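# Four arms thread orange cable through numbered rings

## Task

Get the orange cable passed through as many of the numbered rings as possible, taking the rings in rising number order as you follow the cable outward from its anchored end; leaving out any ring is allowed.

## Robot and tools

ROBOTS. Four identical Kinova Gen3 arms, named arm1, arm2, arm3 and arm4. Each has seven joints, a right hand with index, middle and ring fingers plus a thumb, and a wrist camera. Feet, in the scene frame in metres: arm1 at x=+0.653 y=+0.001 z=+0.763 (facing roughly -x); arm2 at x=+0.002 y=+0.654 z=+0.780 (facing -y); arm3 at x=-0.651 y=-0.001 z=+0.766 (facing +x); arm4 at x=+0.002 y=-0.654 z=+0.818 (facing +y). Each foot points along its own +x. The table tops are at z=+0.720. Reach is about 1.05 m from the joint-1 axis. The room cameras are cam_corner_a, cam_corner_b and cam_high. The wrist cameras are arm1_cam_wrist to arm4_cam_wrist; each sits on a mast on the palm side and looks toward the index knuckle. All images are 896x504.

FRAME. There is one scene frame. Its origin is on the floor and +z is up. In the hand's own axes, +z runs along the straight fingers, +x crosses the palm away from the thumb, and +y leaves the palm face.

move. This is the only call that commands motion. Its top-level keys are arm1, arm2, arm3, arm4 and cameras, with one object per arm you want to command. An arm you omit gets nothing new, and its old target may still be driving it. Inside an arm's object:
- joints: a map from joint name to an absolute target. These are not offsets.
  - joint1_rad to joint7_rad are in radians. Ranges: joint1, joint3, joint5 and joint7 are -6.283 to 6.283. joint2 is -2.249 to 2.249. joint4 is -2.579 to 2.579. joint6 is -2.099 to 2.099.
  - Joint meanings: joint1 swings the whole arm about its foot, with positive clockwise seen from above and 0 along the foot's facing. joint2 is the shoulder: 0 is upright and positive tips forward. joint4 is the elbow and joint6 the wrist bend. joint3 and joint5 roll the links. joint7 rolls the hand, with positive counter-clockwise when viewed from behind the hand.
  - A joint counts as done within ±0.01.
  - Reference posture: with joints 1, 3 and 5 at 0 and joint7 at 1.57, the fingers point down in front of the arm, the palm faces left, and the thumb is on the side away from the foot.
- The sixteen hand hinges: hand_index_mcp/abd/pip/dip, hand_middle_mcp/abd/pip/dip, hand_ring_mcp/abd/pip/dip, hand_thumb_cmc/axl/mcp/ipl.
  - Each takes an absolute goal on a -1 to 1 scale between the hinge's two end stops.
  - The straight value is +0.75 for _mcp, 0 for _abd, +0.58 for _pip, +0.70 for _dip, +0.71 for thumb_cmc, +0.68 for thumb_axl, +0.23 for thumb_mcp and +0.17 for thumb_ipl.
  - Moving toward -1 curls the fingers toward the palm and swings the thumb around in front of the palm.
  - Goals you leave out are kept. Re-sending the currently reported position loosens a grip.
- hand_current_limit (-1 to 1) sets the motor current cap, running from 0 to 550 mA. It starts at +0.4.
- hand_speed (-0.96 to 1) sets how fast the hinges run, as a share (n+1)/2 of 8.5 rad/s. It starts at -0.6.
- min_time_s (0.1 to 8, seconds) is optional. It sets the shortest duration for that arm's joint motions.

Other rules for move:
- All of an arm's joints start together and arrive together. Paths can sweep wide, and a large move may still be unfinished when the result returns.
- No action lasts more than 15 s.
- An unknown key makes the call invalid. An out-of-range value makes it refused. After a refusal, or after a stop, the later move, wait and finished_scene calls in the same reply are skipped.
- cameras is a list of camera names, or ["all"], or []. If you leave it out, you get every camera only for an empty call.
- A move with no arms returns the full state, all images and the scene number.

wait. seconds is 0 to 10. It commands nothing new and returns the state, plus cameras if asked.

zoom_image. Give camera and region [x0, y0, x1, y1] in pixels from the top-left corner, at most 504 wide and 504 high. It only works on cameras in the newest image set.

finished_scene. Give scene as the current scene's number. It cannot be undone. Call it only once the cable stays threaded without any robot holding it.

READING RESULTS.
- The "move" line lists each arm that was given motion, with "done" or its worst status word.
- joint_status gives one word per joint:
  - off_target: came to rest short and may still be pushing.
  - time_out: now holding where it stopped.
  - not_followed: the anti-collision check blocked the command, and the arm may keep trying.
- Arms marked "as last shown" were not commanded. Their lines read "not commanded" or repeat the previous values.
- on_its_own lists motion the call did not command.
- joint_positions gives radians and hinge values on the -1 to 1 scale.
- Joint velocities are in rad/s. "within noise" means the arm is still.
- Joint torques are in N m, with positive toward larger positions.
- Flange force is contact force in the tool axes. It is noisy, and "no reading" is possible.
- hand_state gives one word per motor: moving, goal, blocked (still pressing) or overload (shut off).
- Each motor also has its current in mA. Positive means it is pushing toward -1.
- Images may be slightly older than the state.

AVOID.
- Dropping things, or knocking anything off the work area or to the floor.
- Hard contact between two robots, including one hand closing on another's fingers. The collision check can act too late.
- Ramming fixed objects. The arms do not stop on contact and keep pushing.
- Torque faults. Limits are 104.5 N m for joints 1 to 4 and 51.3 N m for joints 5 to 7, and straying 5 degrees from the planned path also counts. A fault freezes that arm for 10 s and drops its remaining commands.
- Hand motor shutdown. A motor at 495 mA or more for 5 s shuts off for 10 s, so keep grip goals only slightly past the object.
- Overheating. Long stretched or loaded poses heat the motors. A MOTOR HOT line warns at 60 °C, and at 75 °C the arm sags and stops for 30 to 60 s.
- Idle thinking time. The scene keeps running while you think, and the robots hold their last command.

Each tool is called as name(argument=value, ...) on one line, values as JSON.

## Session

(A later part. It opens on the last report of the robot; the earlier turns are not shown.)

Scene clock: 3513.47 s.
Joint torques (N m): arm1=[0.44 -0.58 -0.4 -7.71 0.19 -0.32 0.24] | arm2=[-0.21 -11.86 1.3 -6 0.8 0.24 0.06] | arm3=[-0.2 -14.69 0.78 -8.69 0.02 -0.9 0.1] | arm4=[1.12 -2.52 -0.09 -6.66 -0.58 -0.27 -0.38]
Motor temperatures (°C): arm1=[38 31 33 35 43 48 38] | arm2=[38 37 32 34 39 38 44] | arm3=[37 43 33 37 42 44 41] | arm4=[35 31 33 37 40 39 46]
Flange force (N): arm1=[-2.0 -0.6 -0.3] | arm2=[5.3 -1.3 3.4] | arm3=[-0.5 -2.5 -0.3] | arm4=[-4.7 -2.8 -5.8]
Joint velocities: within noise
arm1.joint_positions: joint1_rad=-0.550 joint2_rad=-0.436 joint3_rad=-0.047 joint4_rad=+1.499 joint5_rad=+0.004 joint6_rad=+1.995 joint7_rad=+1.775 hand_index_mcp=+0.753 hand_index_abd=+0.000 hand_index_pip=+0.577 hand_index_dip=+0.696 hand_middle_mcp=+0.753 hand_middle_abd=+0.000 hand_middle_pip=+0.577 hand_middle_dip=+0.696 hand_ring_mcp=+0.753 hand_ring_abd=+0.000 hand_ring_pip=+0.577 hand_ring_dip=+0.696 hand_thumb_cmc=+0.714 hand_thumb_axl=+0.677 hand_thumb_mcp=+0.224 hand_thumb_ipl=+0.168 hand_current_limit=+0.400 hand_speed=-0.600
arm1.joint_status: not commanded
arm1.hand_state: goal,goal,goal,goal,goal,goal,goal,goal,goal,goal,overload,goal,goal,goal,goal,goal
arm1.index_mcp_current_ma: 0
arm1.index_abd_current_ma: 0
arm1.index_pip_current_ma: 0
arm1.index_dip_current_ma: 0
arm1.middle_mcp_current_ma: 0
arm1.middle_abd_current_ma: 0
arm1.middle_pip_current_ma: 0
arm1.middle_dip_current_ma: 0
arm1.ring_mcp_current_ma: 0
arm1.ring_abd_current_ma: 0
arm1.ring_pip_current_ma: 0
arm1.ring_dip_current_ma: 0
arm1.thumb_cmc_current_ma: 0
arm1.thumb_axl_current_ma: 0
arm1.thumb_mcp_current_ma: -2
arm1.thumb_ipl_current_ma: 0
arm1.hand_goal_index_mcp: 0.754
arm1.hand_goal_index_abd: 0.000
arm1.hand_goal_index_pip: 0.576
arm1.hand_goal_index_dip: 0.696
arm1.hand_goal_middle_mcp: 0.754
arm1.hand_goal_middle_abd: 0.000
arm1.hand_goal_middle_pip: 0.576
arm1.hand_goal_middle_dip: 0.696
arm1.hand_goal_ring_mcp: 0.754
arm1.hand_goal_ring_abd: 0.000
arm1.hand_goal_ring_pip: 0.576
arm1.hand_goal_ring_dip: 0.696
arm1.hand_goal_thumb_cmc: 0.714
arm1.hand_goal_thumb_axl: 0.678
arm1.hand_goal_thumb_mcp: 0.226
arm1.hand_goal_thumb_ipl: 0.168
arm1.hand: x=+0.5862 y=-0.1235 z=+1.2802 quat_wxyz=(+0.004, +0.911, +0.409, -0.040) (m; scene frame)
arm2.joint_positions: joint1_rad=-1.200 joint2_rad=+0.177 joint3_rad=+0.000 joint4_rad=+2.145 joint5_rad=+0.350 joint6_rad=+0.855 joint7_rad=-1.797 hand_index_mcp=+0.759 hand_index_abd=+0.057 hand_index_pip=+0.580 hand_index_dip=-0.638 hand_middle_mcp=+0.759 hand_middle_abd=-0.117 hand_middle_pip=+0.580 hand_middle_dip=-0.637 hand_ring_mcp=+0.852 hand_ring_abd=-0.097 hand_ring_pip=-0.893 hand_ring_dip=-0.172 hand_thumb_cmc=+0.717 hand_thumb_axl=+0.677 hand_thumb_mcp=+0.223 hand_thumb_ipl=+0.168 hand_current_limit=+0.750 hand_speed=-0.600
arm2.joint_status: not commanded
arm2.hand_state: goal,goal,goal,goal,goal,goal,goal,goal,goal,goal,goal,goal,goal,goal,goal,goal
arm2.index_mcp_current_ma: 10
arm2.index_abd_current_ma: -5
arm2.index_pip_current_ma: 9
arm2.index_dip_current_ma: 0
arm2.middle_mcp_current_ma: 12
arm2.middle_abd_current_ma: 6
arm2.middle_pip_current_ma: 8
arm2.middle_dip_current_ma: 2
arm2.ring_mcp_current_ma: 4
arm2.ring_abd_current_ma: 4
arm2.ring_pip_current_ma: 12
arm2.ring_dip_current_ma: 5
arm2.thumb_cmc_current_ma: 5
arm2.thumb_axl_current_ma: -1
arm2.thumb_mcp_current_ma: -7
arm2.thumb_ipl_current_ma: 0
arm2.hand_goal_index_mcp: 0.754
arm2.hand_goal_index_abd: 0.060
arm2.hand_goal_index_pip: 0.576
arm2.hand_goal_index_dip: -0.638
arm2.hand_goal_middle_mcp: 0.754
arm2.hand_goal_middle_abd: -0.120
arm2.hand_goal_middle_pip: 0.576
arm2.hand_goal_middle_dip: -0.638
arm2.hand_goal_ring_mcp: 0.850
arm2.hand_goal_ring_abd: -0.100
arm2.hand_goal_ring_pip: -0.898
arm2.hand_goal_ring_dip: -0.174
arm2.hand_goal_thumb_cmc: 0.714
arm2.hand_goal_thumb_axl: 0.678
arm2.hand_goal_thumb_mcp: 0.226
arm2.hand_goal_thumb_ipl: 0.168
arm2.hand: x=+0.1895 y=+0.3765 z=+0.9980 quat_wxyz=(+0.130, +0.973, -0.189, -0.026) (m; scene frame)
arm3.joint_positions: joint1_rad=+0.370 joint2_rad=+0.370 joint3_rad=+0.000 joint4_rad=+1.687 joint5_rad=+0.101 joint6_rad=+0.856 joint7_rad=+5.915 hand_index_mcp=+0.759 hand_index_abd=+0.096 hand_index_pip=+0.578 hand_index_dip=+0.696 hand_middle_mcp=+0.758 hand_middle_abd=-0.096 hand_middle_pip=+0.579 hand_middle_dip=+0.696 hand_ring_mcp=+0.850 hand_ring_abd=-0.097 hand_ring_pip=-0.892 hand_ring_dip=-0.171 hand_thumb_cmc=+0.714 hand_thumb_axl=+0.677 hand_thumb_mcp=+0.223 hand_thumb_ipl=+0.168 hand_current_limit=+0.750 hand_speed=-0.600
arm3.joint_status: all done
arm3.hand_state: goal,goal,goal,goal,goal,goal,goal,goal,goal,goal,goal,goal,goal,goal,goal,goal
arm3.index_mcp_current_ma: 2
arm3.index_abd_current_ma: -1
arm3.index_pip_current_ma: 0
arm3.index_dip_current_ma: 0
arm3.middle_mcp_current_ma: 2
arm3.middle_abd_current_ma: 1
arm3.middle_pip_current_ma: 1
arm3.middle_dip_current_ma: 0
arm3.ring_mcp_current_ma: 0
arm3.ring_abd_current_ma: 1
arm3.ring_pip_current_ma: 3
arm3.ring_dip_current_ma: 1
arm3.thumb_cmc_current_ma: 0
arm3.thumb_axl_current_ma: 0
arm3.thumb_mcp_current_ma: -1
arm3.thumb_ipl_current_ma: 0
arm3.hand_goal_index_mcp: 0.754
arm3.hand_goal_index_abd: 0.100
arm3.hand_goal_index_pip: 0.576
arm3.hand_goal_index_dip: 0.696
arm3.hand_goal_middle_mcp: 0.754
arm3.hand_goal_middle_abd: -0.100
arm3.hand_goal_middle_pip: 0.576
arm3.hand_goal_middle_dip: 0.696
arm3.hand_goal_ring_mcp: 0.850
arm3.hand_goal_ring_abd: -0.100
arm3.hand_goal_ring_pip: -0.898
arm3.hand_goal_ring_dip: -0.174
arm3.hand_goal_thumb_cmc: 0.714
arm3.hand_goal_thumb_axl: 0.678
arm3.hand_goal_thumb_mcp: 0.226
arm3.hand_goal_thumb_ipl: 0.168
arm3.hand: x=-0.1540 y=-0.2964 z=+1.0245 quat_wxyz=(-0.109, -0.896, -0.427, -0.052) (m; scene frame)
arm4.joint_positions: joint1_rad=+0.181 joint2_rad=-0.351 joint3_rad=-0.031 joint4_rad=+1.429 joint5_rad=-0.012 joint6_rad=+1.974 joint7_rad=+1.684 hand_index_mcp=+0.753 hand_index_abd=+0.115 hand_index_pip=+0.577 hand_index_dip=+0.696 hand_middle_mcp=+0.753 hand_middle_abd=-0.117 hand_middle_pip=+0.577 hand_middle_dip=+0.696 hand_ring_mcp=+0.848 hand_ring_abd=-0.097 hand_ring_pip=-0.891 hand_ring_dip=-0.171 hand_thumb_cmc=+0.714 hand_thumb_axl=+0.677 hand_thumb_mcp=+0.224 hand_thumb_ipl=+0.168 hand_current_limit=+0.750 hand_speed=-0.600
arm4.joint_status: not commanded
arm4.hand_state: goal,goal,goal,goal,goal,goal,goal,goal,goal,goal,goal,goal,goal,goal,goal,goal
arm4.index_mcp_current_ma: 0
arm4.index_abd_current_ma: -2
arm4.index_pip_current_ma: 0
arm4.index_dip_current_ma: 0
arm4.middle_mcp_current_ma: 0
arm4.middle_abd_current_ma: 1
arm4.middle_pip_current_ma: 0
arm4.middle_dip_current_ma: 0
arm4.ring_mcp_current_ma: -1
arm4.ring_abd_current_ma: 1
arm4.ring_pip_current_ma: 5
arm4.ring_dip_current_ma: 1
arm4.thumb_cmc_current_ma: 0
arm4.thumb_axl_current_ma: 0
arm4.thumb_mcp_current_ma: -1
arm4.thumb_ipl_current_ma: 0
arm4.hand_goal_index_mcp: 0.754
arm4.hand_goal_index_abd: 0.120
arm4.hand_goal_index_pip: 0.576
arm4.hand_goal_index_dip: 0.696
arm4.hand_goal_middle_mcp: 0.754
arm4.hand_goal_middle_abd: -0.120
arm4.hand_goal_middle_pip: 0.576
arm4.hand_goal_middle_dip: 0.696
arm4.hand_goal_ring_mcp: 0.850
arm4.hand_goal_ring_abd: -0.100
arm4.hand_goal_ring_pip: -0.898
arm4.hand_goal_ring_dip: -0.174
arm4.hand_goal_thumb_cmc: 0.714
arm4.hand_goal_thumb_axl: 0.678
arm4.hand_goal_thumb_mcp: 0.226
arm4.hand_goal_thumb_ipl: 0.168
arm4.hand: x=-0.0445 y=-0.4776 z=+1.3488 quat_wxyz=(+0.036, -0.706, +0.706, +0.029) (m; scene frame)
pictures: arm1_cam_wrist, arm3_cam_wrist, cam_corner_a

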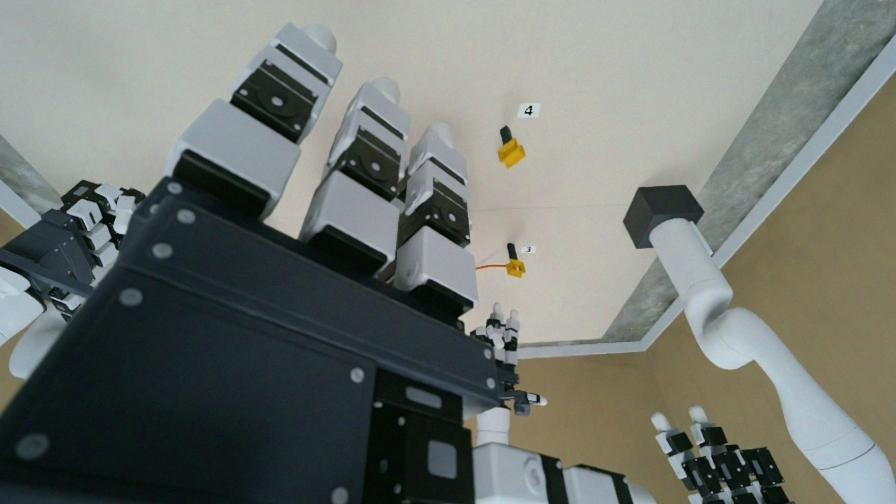

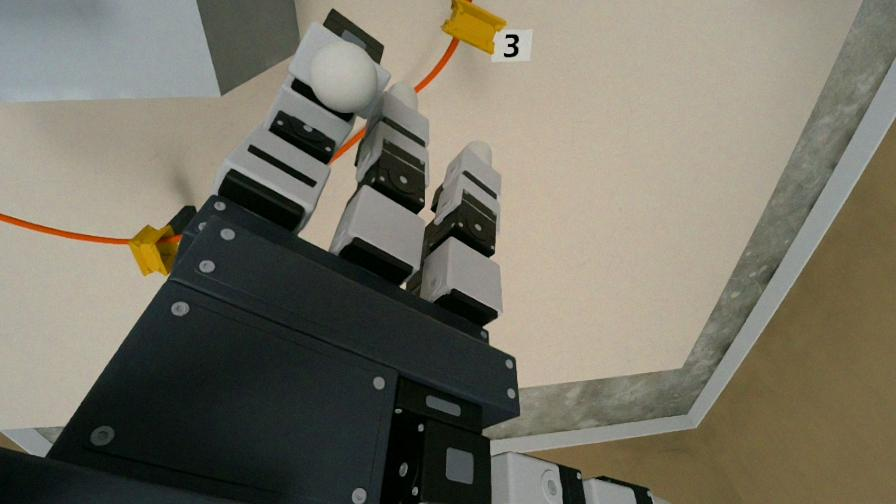

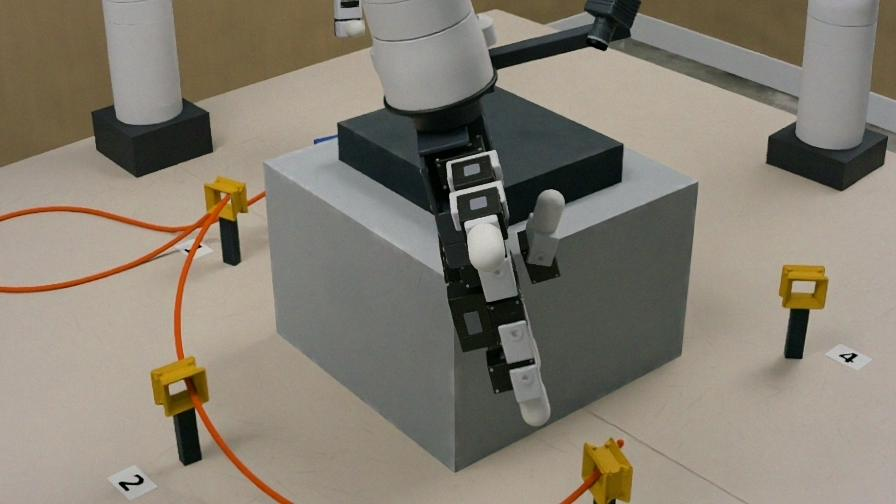

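move(arm3={"joints":{"joint1_rad":0.2736,"joint2_rad":0.4454,"joint3_rad":0,"joint4_rad":1.9772,"joint5_rad":0.4143,"joint6_rad":0.4495,"joint7_rad":5.4043},"min_time_s":0.8}, cameras=["arm3_cam_wrist","cam_corner_a","arm1_cam_wrist"])

zoom_image(camera="arm3_cam_wrist", region=[330, 0, 610, 170])

zoom_image(camera="arm1_cam_wrist", region=[470, 220, 570, 320])

Scene clock: 3624.27 s.
Joint torques (N m): arm1=[0.39 -0.58 -0.43 -7.7 0.19 -0.32 0.26] | arm2=[-0.31 -11.88 1.38 -5.96 0.85 0.24 0.06] | arm3=[-0.23 -14.4 0.99 -6.93 0.18 -0.89 0.05] | arm4=[1.1 -2.55 -0.11 -6.71 -0.59 -0.27 -0.41]
Motor temperatures (°C): arm1=[38 31 33 35 43 48 38] | arm2=[38 37 32 34 39 38 44] | arm3=[37 43 33 37 42 43 41] | arm4=[35 31 33 37 40 39 46]
Flange force (N): arm1=[-2.0 -0.7 -0.4] | arm2=[5.5 -1.1 3.3] | arm3=[-1.3 -0.6 -1.4] | arm4=[-4.7 -2.9 -5.6]
move: arm3 done
Joint velocities: within noise
arm1, arm2, arm4: as last shown
arm3.joint_positions: joint1_rad=+0.274 joint2_rad=+0.445 joint3_rad=+0.000 joint4_rad=+1.977 joint5_rad=+0.414 joint6_rad=+0.449 joint7_rad=+5.404 hand_index_mcp=+0.758 hand_index_abd=+0.096 hand_index_pip=+0.578 hand_index_dip=+0.696 hand_middle_mcp=+0.758 hand_middle_abd=-0.096 hand_middle_pip=+0.579 hand_middle_dip=+0.696 hand_ring_mcp=+0.850 hand_ring_abd=-0.097 hand_ring_pip=-0.892 hand_ring_dip=-0.171 hand_thumb_cmc=+0.715 hand_thumb_axl=+0.677 hand_thumb_mcp=+0.223 hand_thumb_ipl=+0.168 hand_current_limit=+0.750 hand_speed=-0.600
arm3.joint_status: all done
arm3.hand_state: goal,goal,goal,goal,goal,goal,goal,goal,goal,goal,goal,goal,goal,goal,goal,goal
arm3.index_mcp_current_ma: 2
arm3.index_abd_current_ma: -1
arm3.index_pip_current_ma: 0
arm3.index_dip_current_ma: 0
arm3.middle_mcp_current_ma: 2
arm3.middle_abd_current_ma: 1
arm3.middle_pip_current_ma: 1
arm3.middle_dip_current_ma: 0
arm3.ring_mcp_current_ma: 0
arm3.ring_abd_current_ma: 1
arm3.ring_pip_current_ma: 3
arm3.ring_dip_current_ma: 1
arm3.thumb_cmc_current_ma: 0
arm3.thumb_axl_current_ma: 0
arm3.thumb_mcp_current_ma: -1
arm3.thumb_ipl_current_ma: 0
arm3.hand_goal_index_mcp: 0.754
arm3.hand_goal_index_abd: 0.100
arm3.hand_goal_index_pip: 0.576
arm3.hand_goal_index_dip: 0.696
arm3.hand_goal_middle_mcp: 0.754
arm3.hand_goal_middle_abd: -0.100
arm3.hand_goal_middle_pip: 0.576
arm3.hand_goal_middle_dip: 0.696
arm3.hand_goal_ring_mcp: 0.850
arm3.hand_goal_ring_abd: -0.100
arm3.hand_goal_ring_pip: -0.898
arm3.hand_goal_ring_dip: -0.174
arm3.hand_goal_thumb_cmc: 0.714
arm3.hand_goal_thumb_axl: 0.678
arm3.hand_goal_thumb_mcp: 0.226
arm3.hand_goal_thumb_ipl: 0.168
arm3.hand: x=-0.1741 y=-0.2784 z=+0.9400 quat_wxyz=(-0.161, -0.913, -0.369, -0.065) (m; scene frame)
pictures: arm1_cam_wrist, arm3_cam_wrist, cam_corner_a

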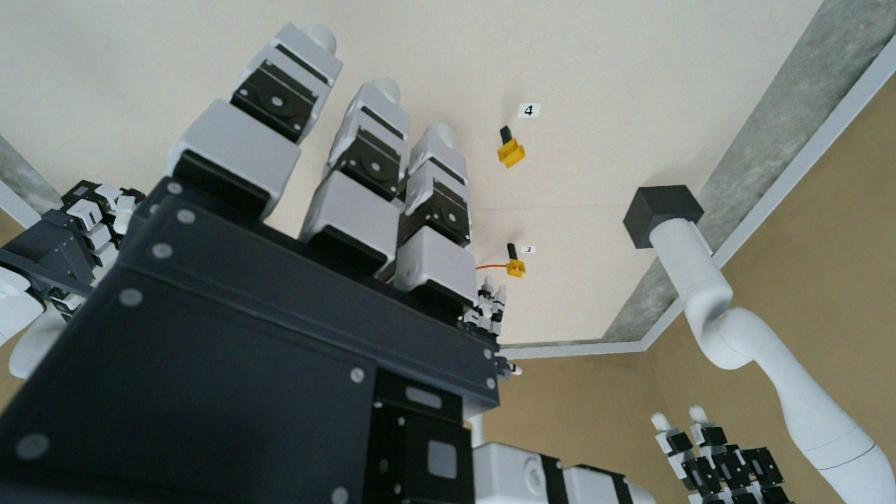

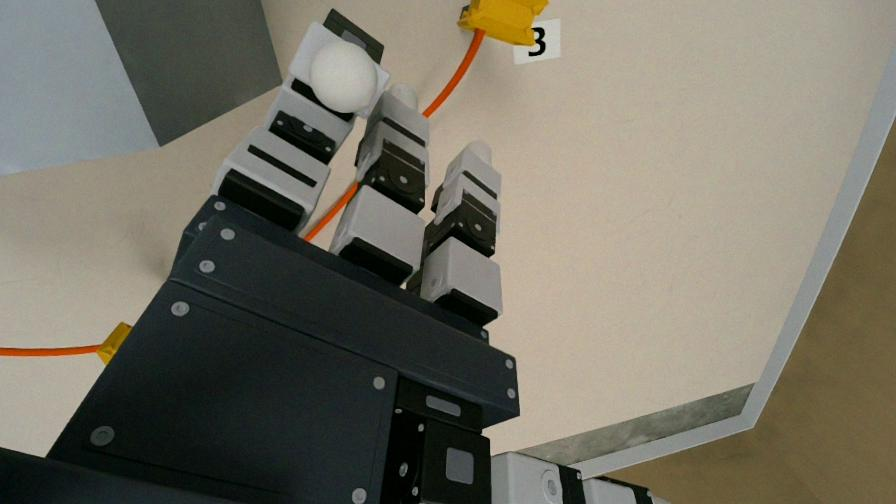

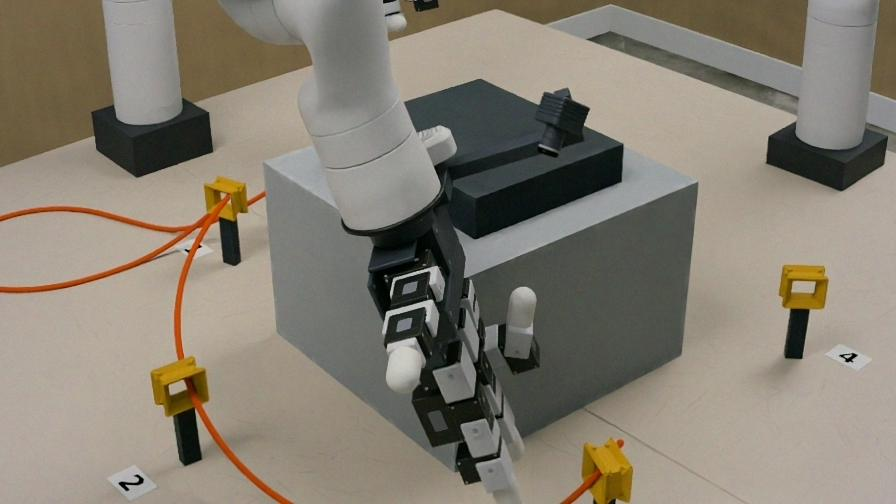

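Scaled by 1.800 from the camera's 896x504 image, which has a finer 1280x720 frame.

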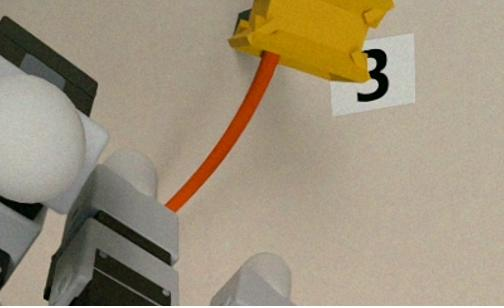

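Scaled by 5.040 from the camera's 896x504 image, which has a finer 1280x720 frame.

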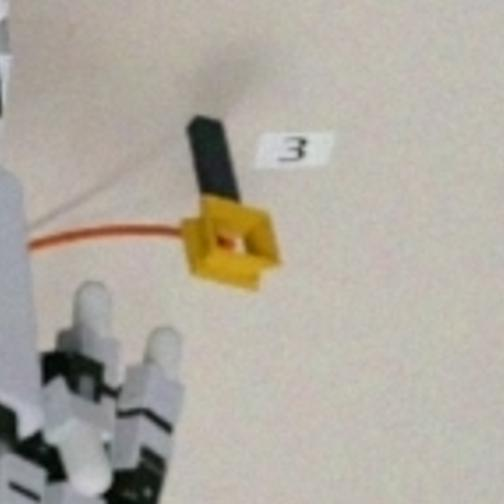

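move(arm3={"joints":{"joint1_rad":0.3037,"joint2_rad":0.6152,"joint3_rad":0,"joint4_rad":1.9667,"joint5_rad":0.5946,"joint6_rad":0.3008,"joint7_rad":5.2373},"min_time_s":0.7}, cameras=["arm3_cam_wrist"])

move(arm3={"joints":{"hand_index_abd":-0.25,"hand_middle_abd":0.25}}, cameras=["arm3_cam_wrist","cam_corner_a","arm1_cam_wrist","cam_high"])

zoom_image(camera="arm3_cam_wrist", region=[330, 0, 610, 200])

zoom_image(camera="arm1_cam_wrist", region=[470, 220, 570, 320])

Scene clock: 3639.50 s.
Joint torques (N m): arm1=[0.41 -0.57 -0.4 -7.69 0.18 -0.35 0.26] | arm2=[-0.23 -11.96 1.33 -5.98 0.84 0.23 0.05] | arm3=[-0.33 -16.17 1.14 -5.85 0.08 -0.75 0.08] | arm4=[1.15 -2.51 -0.09 -6.73 -0.58 -0.26 -0.39]
Motor temperatures (°C): arm1=[38 31 33 35 43 48 38] | arm2=[38 37 32 34 39 38 44] | arm3=[37 43 33 37 42 44 41] | arm4=[35 31 33 37 40 39 46]
Flange force (N): arm1=[-2.0 -0.6 -0.5] | arm2=[5.6 -1.2 3.5] | arm3=[-1.3 1.0 -2.2] | arm4=[-4.6 -2.8 -5.5]
move: arm3 done
Joint velocities: within noise
arm1, arm2, arm4: as last shown
arm3.joint_positions: joint1_rad=+0.304 joint2_rad=+0.615 joint3_rad=+0.000 joint4_rad=+1.967 joint5_rad=+0.595 joint6_rad=+0.301 joint7_rad=+5.237 hand_index_mcp=+0.758 hand_index_abd=+0.096 hand_index_pip=+0.578 hand_index_dip=+0.696 hand_middle_mcp=+0.758 hand_middle_abd=-0.096 hand_middle_pip=+0.579 hand_middle_dip=+0.696 hand_ring_mcp=+0.850 hand_ring_abd=-0.097 hand_ring_pip=-0.892 hand_ring_dip=-0.171 hand_thumb_cmc=+0.715 hand_thumb_axl=+0.677 hand_thumb_mcp=+0.223 hand_thumb_ipl=+0.168 hand_current_limit=+0.750 hand_speed=-0.600
arm3.joint_status: all done
arm3.hand_state: goal,goal,goal,goal,goal,goal,goal,goal,goal,goal,goal,goal,goal,goal,goal,goal
arm3.index_mcp_current_ma: 2
arm3.index_abd_current_ma: -1
arm3.index_pip_current_ma: 0
arm3.index_dip_current_ma: 0
arm3.middle_mcp_current_ma: 2
arm3.middle_abd_current_ma: 1
arm3.middle_pip_current_ma: 1
arm3.middle_dip_current_ma: 0
arm3.ring_mcp_current_ma: 0
arm3.ring_abd_current_ma: 1
arm3.ring_pip_current_ma: 3
arm3.ring_dip_current_ma: 1
arm3.thumb_cmc_current_ma: 0
arm3.thumb_axl_current_ma: 0
arm3.thumb_mcp_current_ma: -1
arm3.thumb_ipl_current_ma: 0
arm3.hand_goal_index_mcp: 0.754
arm3.hand_goal_index_abd: 0.100
arm3.hand_goal_index_pip: 0.576
arm3.hand_goal_index_dip: 0.696
arm3.hand_goal_middle_mcp: 0.754
arm3.hand_goal_middle_abd: -0.100
arm3.hand_goal_middle_pip: 0.576
arm3.hand_goal_middle_dip: 0.696
arm3.hand_goal_ring_mcp: 0.850
arm3.hand_goal_ring_abd: -0.100
arm3.hand_goal_ring_pip: -0.898
arm3.hand_goal_ring_dip: -0.174
arm3.hand_goal_thumb_cmc: 0.714
arm3.hand_goal_thumb_axl: 0.678
arm3.hand_goal_thumb_mcp: 0.226
arm3.hand_goal_thumb_ipl: 0.168
arm3.hand: x=-0.1575 y=-0.2956 z=+0.8741 quat_wxyz=(-0.161, -0.913, -0.369, -0.065) (m; scene frame)
pictures: arm3_cam_wrist

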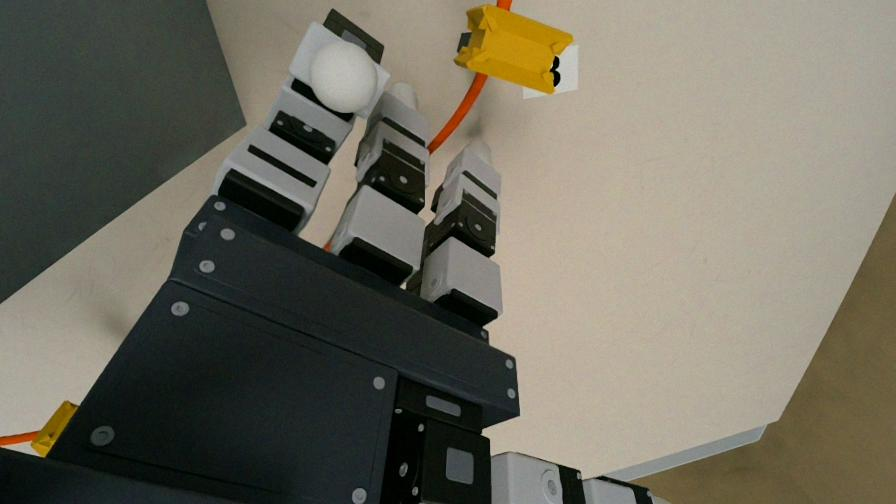

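Scene clock: 3640.13 s.
Joint torques (N m): arm1=[0.37 -0.58 -0.38 -7.69 0.23 -0.33 0.24] | arm2=[-0.27 -11.89 1.32 -5.98 0.85 0.23 0.04] | arm3=[-0.27 -16.18 1.13 -5.86 0.12 -0.73 0.04] | arm4=[1.14 -2.56 -0.09 -6.7 -0.58 -0.27 -0.39]
Motor temperatures (°C): arm1=[38 31 33 35 43 48 38] | arm2=[38 37 32 34 39 38 44] | arm3=[37 43 33 37 42 44 41] | arm4=[35 31 33 37 40 39 46]
Flange force (N): arm1=[-2.0 -0.5 -0.5] | arm2=[5.5 -1.0 3.3] | arm3=[-1.2 0.8 -2.2] | arm4=[-4.8 -2.8 -5.7]
move: arm3 off_target
Joint velocities: within noise
arm1, arm2, arm4: as last shown
arm3.joint_positions: joint1_rad=+0.304 joint2_rad=+0.615 joint3_rad=+0.000 joint4_rad=+1.967 joint5_rad=+0.595 joint6_rad=+0.301 joint7_rad=+5.237 hand_index_mcp=+0.758 hand_index_abd=-0.104 hand_index_pip=+0.578 hand_index_dip=+0.696 hand_middle_mcp=+0.758 hand_middle_abd=+0.102 hand_middle_pip=+0.579 hand_middle_dip=+0.696 hand_ring_mcp=+0.850 hand_ring_abd=-0.097 hand_ring_pip=-0.892 hand_ring_dip=-0.171 hand_thumb_cmc=+0.715 hand_thumb_axl=+0.677 hand_thumb_mcp=+0.223 hand_thumb_ipl=+0.168 hand_current_limit=+0.750 hand_speed=-0.600
arm3.joint_status: hand_index_abd off_target (ended at -0.104, target -0.250); hand_middle_abd off_target (ended at +0.102, target +0.250)
arm3.hand_state: goal,blocked,goal,goal,goal,blocked,goal,goal,goal,goal,goal,goal,goal,goal,goal,goal
arm3.index_mcp_current_ma: 2
arm3.index_abd_current_ma: 364
arm3.index_pip_current_ma: 0
arm3.index_dip_current_ma: 0
arm3.middle_mcp_current_ma: 2
arm3.middle_abd_current_ma: -370
arm3.middle_pip_current_ma: 1
arm3.middle_dip_current_ma: 0
arm3.ring_mcp_current_ma: 0
arm3.ring_abd_current_ma: 1
arm3.ring_pip_current_ma: 3
arm3.ring_dip_current_ma: 1
arm3.thumb_cmc_current_ma: 0
arm3.thumb_axl_current_ma: 0
arm3.thumb_mcp_current_ma: -1
arm3.thumb_ipl_current_ma: 0
arm3.hand_goal_index_mcp: 0.754
arm3.hand_goal_index_abd: -0.250
arm3.hand_goal_index_pip: 0.576
arm3.hand_goal_index_dip: 0.696
arm3.hand_goal_middle_mcp: 0.754
arm3.hand_goal_middle_abd: 0.250
arm3.hand_goal_middle_pip: 0.576
arm3.hand_goal_middle_dip: 0.696
arm3.hand_goal_ring_mcp: 0.850
arm3.hand_goal_ring_abd: -0.100
arm3.hand_goal_ring_pip: -0.898
arm3.hand_goal_ring_dip: -0.174
arm3.hand_goal_thumb_cmc: 0.714
arm3.hand_goal_thumb_axl: 0.678
arm3.hand_goal_thumb_mcp: 0.226
arm3.hand_goal_thumb_ipl: 0.168
arm3.hand: x=-0.1575 y=-0.2956 z=+0.8741 quat_wxyz=(-0.161, -0.913, -0.369, -0.065) (m; scene frame)
pictures: arm1_cam_wrist, arm3_cam_wrist, cam_corner_a, cam_high

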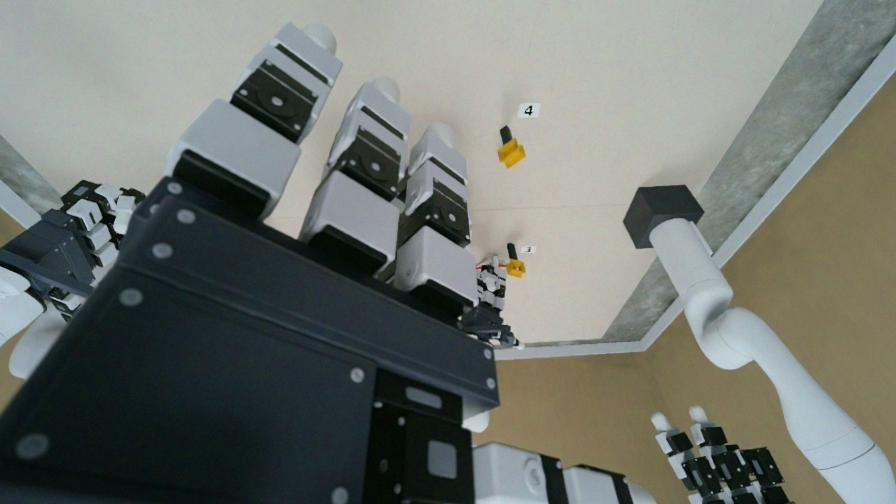

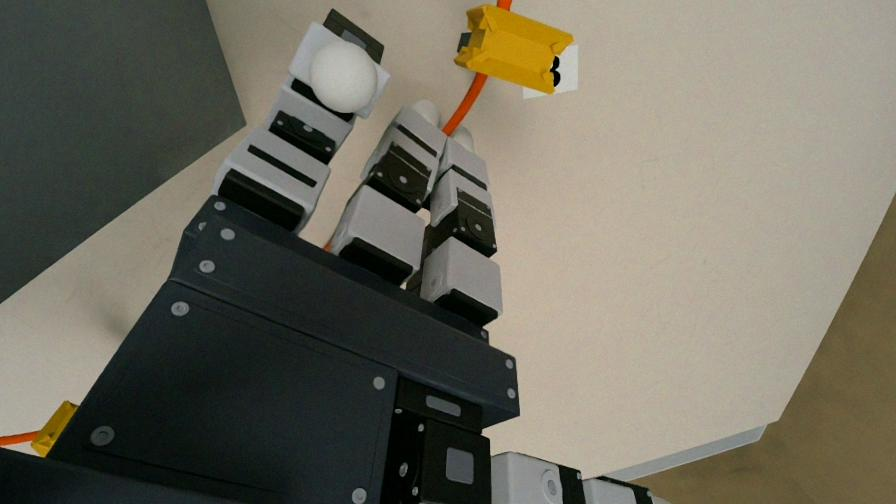

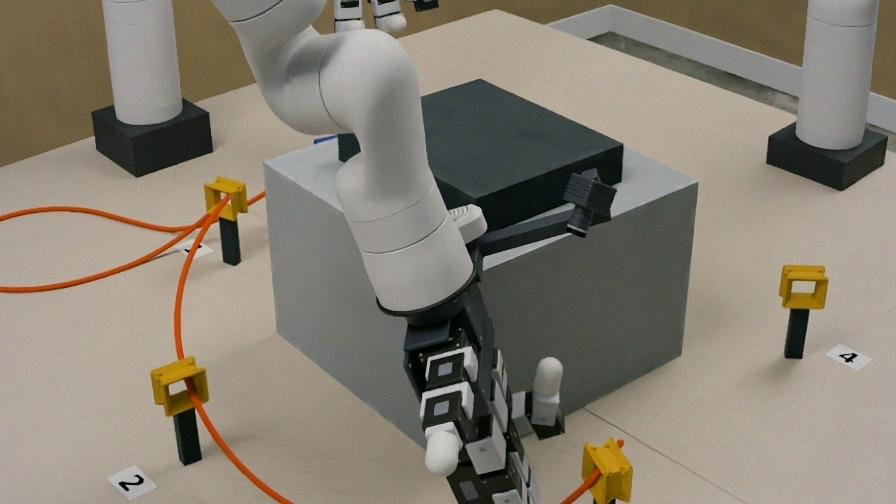

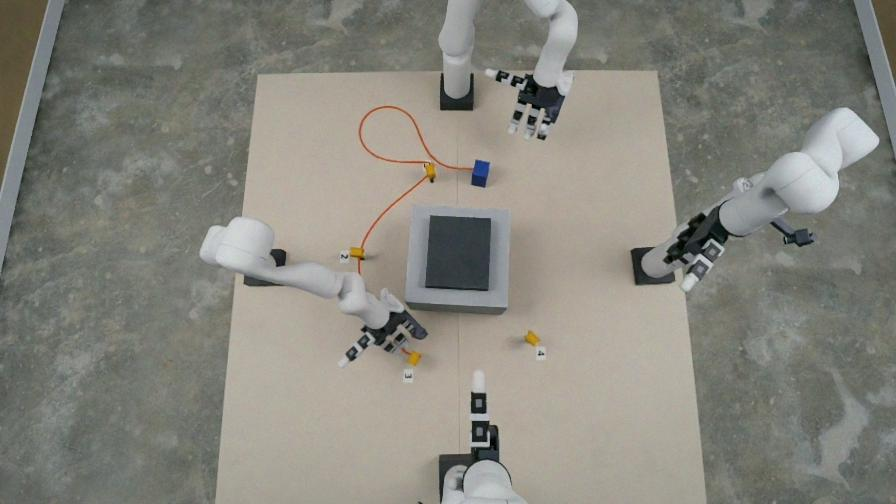

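Scaled by 1.800 from the camera's 896x504 image, which has a finer 1280x720 frame.

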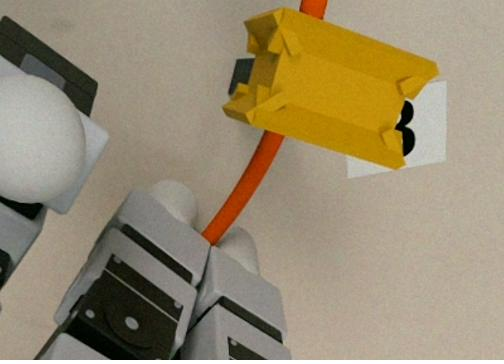

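Scaled by 5.040 from the camera's 896x504 image, which has a finer 1280x720 frame.

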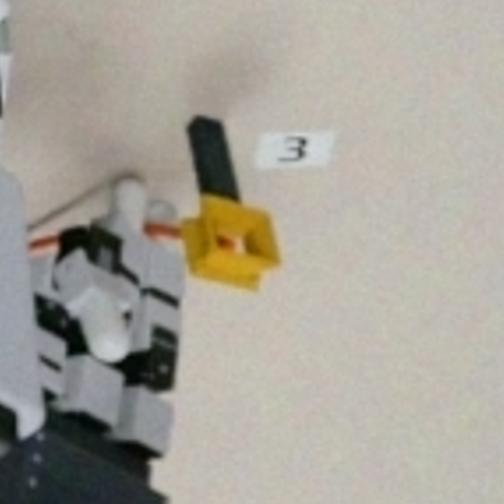

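move(arm3={"joints":{"hand_index_abd":0.04,"hand_middle_abd":-0.04}})

move(arm3={"joints":{"joint1_rad":0.3150,"joint2_rad":0.6335,"joint3_rad":0,"joint4_rad":1.9336,"joint5_rad":0.5619,"joint6_rad":0.3099,"joint7_rad":5.2814},"min_time_s":0.5}, cameras=["arm3_cam_wrist"])

move(arm3={"joints":{"hand_index_abd":-0.25,"hand_middle_abd":0.25}}, cameras=["arm3_cam_wrist","cam_corner_a","arm1_cam_wrist","cam_high"])

zoom_image(camera="arm3_cam_wrist", region=[330, 0, 610, 200])

zoom_image(camera="cam_corner_a", region=[540, 404, 700, 504])

Scene clock: 3662.90 s.
Joint torques (N m): arm1=[0.44 -0.6 -0.45 -7.72 0.19 -0.34 0.28] | arm2=[-0.25 -11.83 1.36 -6 0.84 0.22 0.06] | arm3=[-0.31 -16.04 1.12 -5.85 0.1 -0.67 0.11] | arm4=[1.13 -2.54 -0.11 -6.72 -0.59 -0.25 -0.39]
Motor temperatures (°C): arm1=[38 31 33 35 43 48 38] | arm2=[38 37 32 34 39 38 44] | arm3=[37 43 33 37 42 44 41] | arm4=[35 31 33 37 40 39 46]
Flange force (N): arm1=[-2.0 -0.7 -0.4] | arm2=[5.3 -1.2 3.2] | arm3=[-1.3 0.5 -2.3] | arm4=[-4.7 -2.9 -5.5]
move: arm3 done
Joint velocities: within noise
arm1, arm2, arm4: as last shown
arm3.joint_positions: joint1_rad=+0.304 joint2_rad=+0.615 joint3_rad=+0.000 joint4_rad=+1.967 joint5_rad=+0.595 joint6_rad=+0.301 joint7_rad=+5.237 hand_index_mcp=+0.758 hand_index_abd=+0.037 hand_index_pip=+0.578 hand_index_dip=+0.696 hand_middle_mcp=+0.758 hand_middle_abd=-0.037 hand_middle_pip=+0.579 hand_middle_dip=+0.696 hand_ring_mcp=+0.850 hand_ring_abd=-0.097 hand_ring_pip=-0.892 hand_ring_dip=-0.171 hand_thumb_cmc=+0.715 hand_thumb_axl=+0.677 hand_thumb_mcp=+0.223 hand_thumb_ipl=+0.168 hand_current_limit=+0.750 hand_speed=-0.600
arm3.joint_status: all done
arm3.hand_state: goal,goal,goal,goal,goal,goal,goal,goal,goal,goal,goal,goal,goal,goal,goal,goal
arm3.index_mcp_current_ma: 2
arm3.index_abd_current_ma: -1
arm3.index_pip_current_ma: 0
arm3.index_dip_current_ma: 0
arm3.middle_mcp_current_ma: 2
arm3.middle_abd_current_ma: 1
arm3.middle_pip_current_ma: 1
arm3.middle_dip_current_ma: 0
arm3.ring_mcp_current_ma: 0
arm3.ring_abd_current_ma: 1
arm3.ring_pip_current_ma: 3
arm3.ring_dip_current_ma: 1
arm3.thumb_cmc_current_ma: 0
arm3.thumb_axl_current_ma: 0
arm3.thumb_mcp_current_ma: -1
arm3.thumb_ipl_current_ma: 0
arm3.hand_goal_index_mcp: 0.754
arm3.hand_goal_index_abd: 0.040
arm3.hand_goal_index_pip: 0.576
arm3.hand_goal_index_dip: 0.696
arm3.hand_goal_middle_mcp: 0.754
arm3.hand_goal_middle_abd: -0.040
arm3.hand_goal_middle_pip: 0.576
arm3.hand_goal_middle_dip: 0.696
arm3.hand_goal_ring_mcp: 0.850
arm3.hand_goal_ring_abd: -0.100
arm3.hand_goal_ring_pip: -0.898
arm3.hand_goal_ring_dip: -0.174
arm3.hand_goal_thumb_cmc: 0.714
arm3.hand_goal_thumb_axl: 0.678
arm3.hand_goal_thumb_mcp: 0.226
arm3.hand_goal_thumb_ipl: 0.168
arm3.hand: x=-0.1575 y=-0.2956 z=+0.8741 quat_wxyz=(-0.161, -0.913, -0.369, -0.065) (m; scene frame)
pictures: none

Scene clock: 3663.70 s.
Joint torques (N m): arm1=[0.36 -0.56 -0.44 -7.73 0.2 -0.34 0.26] | arm2=[-0.24 -11.88 1.25 -5.98 0.87 0.23 0.05] | arm3=[-0.22 -16.55 1.18 -5.97 0.1 -0.79 0.11] | arm4=[1.11 -2.52 -0.11 -6.69 -0.59 -0.26 -0.4]
Motor temperatures (°C): arm1=[38 31 33 35 43 48 38] | arm2=[38 37 32 34 39 38 44] | arm3=[37 43 33 37 42 44 41] | arm4=[35 31 33 37 40 39 46]
Flange force (N): arm1=[-1.9 -0.6 -0.3] | arm2=[5.4 -1.1 3.3] | arm3=[-1.0 0.5 -2.1] | arm4=[-4.7 -2.9 -5.7]
move: arm3 done
Joint velocities: within noise
arm1, arm2, arm4: as last shown
arm3.joint_positions: joint1_rad=+0.315 joint2_rad=+0.633 joint3_rad=+0.000 joint4_rad=+1.934 joint5_rad=+0.562 joint6_rad=+0.310 joint7_rad=+5.281 hand_index_mcp=+0.758 hand_index_abd=+0.037 hand_index_pip=+0.578 hand_index_dip=+0.696 hand_middle_mcp=+0.758 hand_middle_abd=-0.037 hand_middle_pip=+0.579 hand_middle_dip=+0.696 hand_ring_mcp=+0.850 hand_ring_abd=-0.097 hand_ring_pip=-0.892 hand_ring_dip=-0.171 hand_thumb_cmc=+0.715 hand_thumb_axl=+0.677 hand_thumb_mcp=+0.223 hand_thumb_ipl=+0.168 hand_current_limit=+0.750 hand_speed=-0.600
arm3.joint_status: all done
arm3.hand_state: goal,goal,goal,goal,goal,goal,goal,goal,goal,goal,goal,goal,goal,goal,goal,goal
arm3.index_mcp_current_ma: 2
arm3.index_abd_current_ma: -1
arm3.index_pip_current_ma: 0
arm3.index_dip_current_ma: 0
arm3.middle_mcp_current_ma: 2
arm3.middle_abd_current_ma: 1
arm3.middle_pip_current_ma: 1
arm3.middle_dip_current_ma: 0
arm3.ring_mcp_current_ma: 0
arm3.ring_abd_current_ma: 1
arm3.ring_pip_current_ma: 3
arm3.ring_dip_current_ma: 1
arm3.thumb_cmc_current_ma: 0
arm3.thumb_axl_current_ma: 0
arm3.thumb_mcp_current_ma: -1
arm3.thumb_ipl_current_ma: 0
arm3.hand_goal_index_mcp: 0.754
arm3.hand_goal_index_abd: 0.040
arm3.hand_goal_index_pip: 0.576
arm3.hand_goal_index_dip: 0.696
arm3.hand_goal_middle_mcp: 0.754
arm3.hand_goal_middle_abd: -0.040
arm3.hand_goal_middle_pip: 0.576
arm3.hand_goal_middle_dip: 0.696
arm3.hand_goal_ring_mcp: 0.850
arm3.hand_goal_ring_abd: -0.100
arm3.hand_goal_ring_pip: -0.898
arm3.hand_goal_ring_dip: -0.174
arm3.hand_goal_thumb_cmc: 0.714
arm3.hand_goal_thumb_axl: 0.678
arm3.hand_goal_thumb_mcp: 0.226
arm3.hand_goal_thumb_ipl: 0.168
arm3.hand: x=-0.1495 y=-0.3030 z=+0.8720 quat_wxyz=(-0.161, -0.913, -0.369, -0.065) (m; scene frame)
pictures: arm3_cam_wrist

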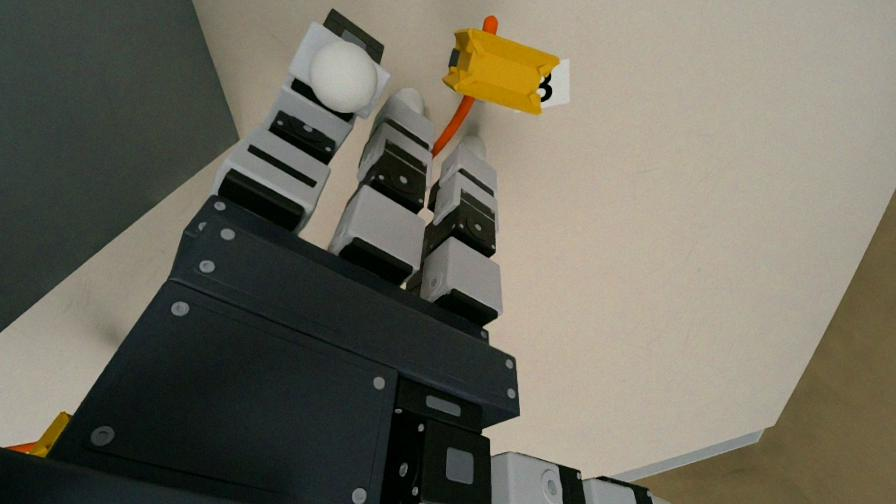

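Scene clock: 3664.33 s.
Joint torques (N m): arm1=[0.39 -0.57 -0.43 -7.73 0.19 -0.35 0.25] | arm2=[-0.21 -11.82 1.37 -6.02 0.85 0.22 0.06] | arm3=[-0.33 -16.63 1.22 -5.98 0.11 -0.8 0.1] | arm4=[1.13 -2.49 -0.08 -6.71 -0.6 -0.27 -0.41]
Motor temperatures (°C): arm1=[38 31 33 35 43 48 38] | arm2=[38 37 32 34 39 38 44] | arm3=[37 43 33 37 42 44 41] | arm4=[35 31 33 37 40 39 46]
Flange force (N): arm1=[-1.9 -0.7 -0.3] | arm2=[5.2 -1.3 3.2] | arm3=[-1.2 0.9 -2.0] | arm4=[-4.6 -2.8 -5.6]
move: arm3 off_target
Joint velocities: within noise
arm1, arm2, arm4: as last shown
arm3.joint_positions: joint1_rad=+0.315 joint2_rad=+0.633 joint3_rad=+0.000 joint4_rad=+1.934 joint5_rad=+0.562 joint6_rad=+0.310 joint7_rad=+5.281 hand_index_mcp=+0.759 hand_index_abd=-0.064 hand_index_pip=+0.578 hand_index_dip=+0.696 hand_middle_mcp=+0.756 hand_middle_abd=+0.062 hand_middle_pip=+0.578 hand_middle_dip=+0.696 hand_ring_mcp=+0.850 hand_ring_abd=-0.097 hand_ring_pip=-0.892 hand_ring_dip=-0.171 hand_thumb_cmc=+0.715 hand_thumb_axl=+0.677 hand_thumb_mcp=+0.223 hand_thumb_ipl=+0.168 hand_current_limit=+0.750 hand_speed=-0.600
arm3.joint_status: hand_index_abd off_target (ended at -0.064, target -0.250); hand_middle_abd off_target (ended at +0.062, target +0.250)
arm3.hand_state: goal,blocked,goal,goal,goal,blocked,goal,goal,goal,goal,goal,goal,goal,goal,goal,goal
arm3.index_mcp_current_ma: 3
arm3.index_abd_current_ma: 481
arm3.index_pip_current_ma: 1
arm3.index_dip_current_ma: 0
arm3.middle_mcp_current_ma: 1
arm3.middle_abd_current_ma: -481
arm3.middle_pip_current_ma: 1
arm3.middle_dip_current_ma: 0
arm3.ring_mcp_current_ma: 0
arm3.ring_abd_current_ma: 1
arm3.ring_pip_current_ma: 3
arm3.ring_dip_current_ma: 1
arm3.thumb_cmc_current_ma: 0
arm3.thumb_axl_current_ma: 0
arm3.thumb_mcp_current_ma: -1
arm3.thumb_ipl_current_ma: 0
arm3.hand_goal_index_mcp: 0.754
arm3.hand_goal_index_abd: -0.250
arm3.hand_goal_index_pip: 0.576
arm3.hand_goal_index_dip: 0.696
arm3.hand_goal_middle_mcp: 0.754
arm3.hand_goal_middle_abd: 0.250
arm3.hand_goal_middle_pip: 0.576
arm3.hand_goal_middle_dip: 0.696
arm3.hand_goal_ring_mcp: 0.850
arm3.hand_goal_ring_abd: -0.100
arm3.hand_goal_ring_pip: -0.898
arm3.hand_goal_ring_dip: -0.174
arm3.hand_goal_thumb_cmc: 0.714
arm3.hand_goal_thumb_axl: 0.678
arm3.hand_goal_thumb_mcp: 0.226
arm3.hand_goal_thumb_ipl: 0.168
arm3.hand: x=-0.1495 y=-0.3030 z=+0.8720 quat_wxyz=(-0.161, -0.913, -0.369, -0.065) (m; scene frame)
pictures: arm1_cam_wrist, arm3_cam_wrist, cam_corner_a, cam_high

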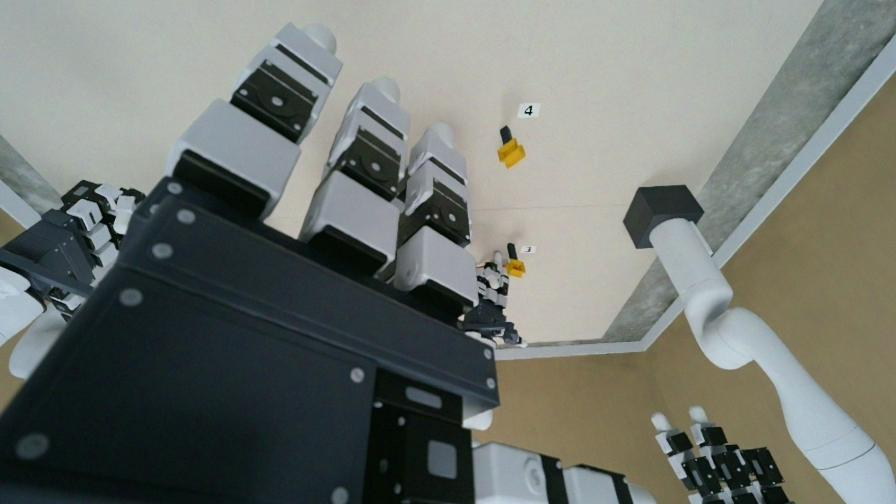

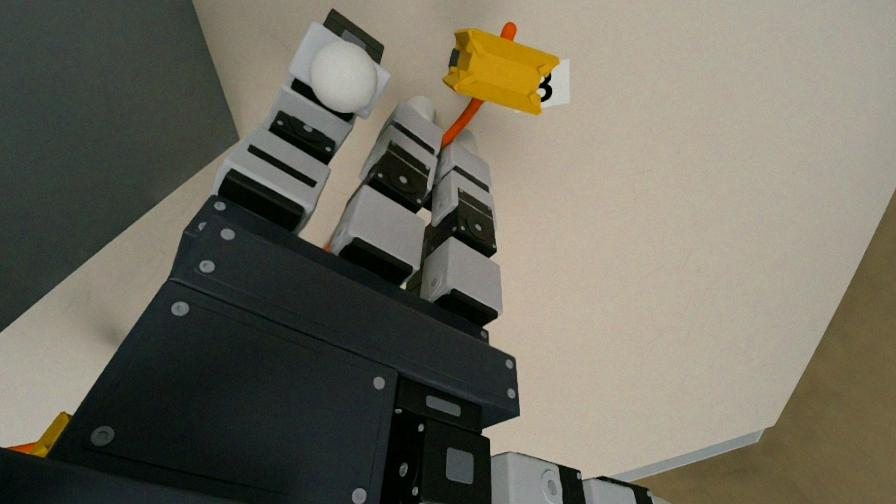

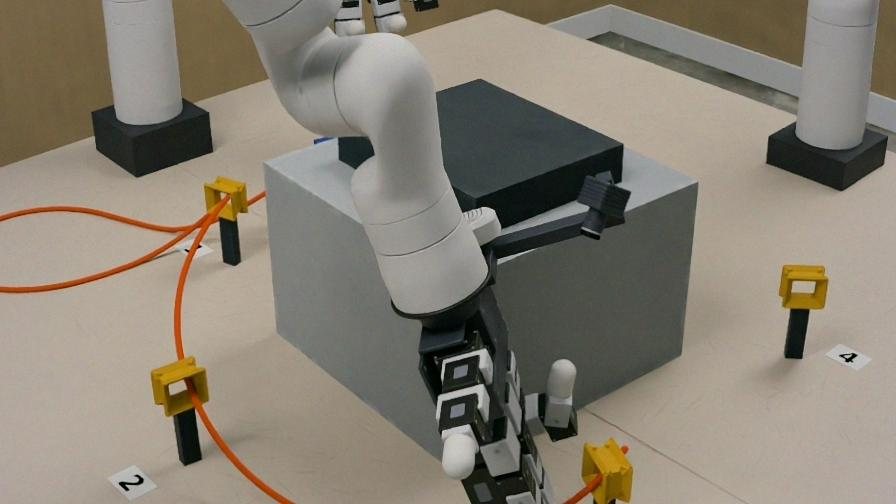

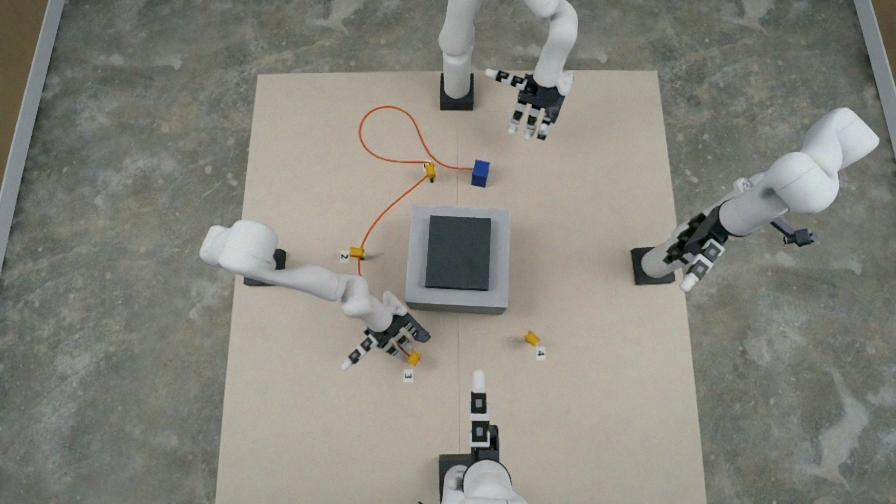

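Scaled by 1.800 from the camera's 896x504 image, which has a finer 1280x720 frame.

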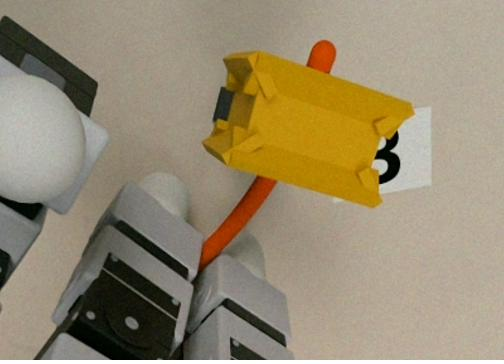

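Scaled by 3.150 from the camera's 896x504 image, which has a finer 1280x720 frame.

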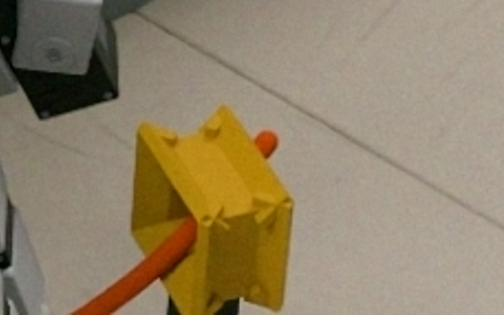

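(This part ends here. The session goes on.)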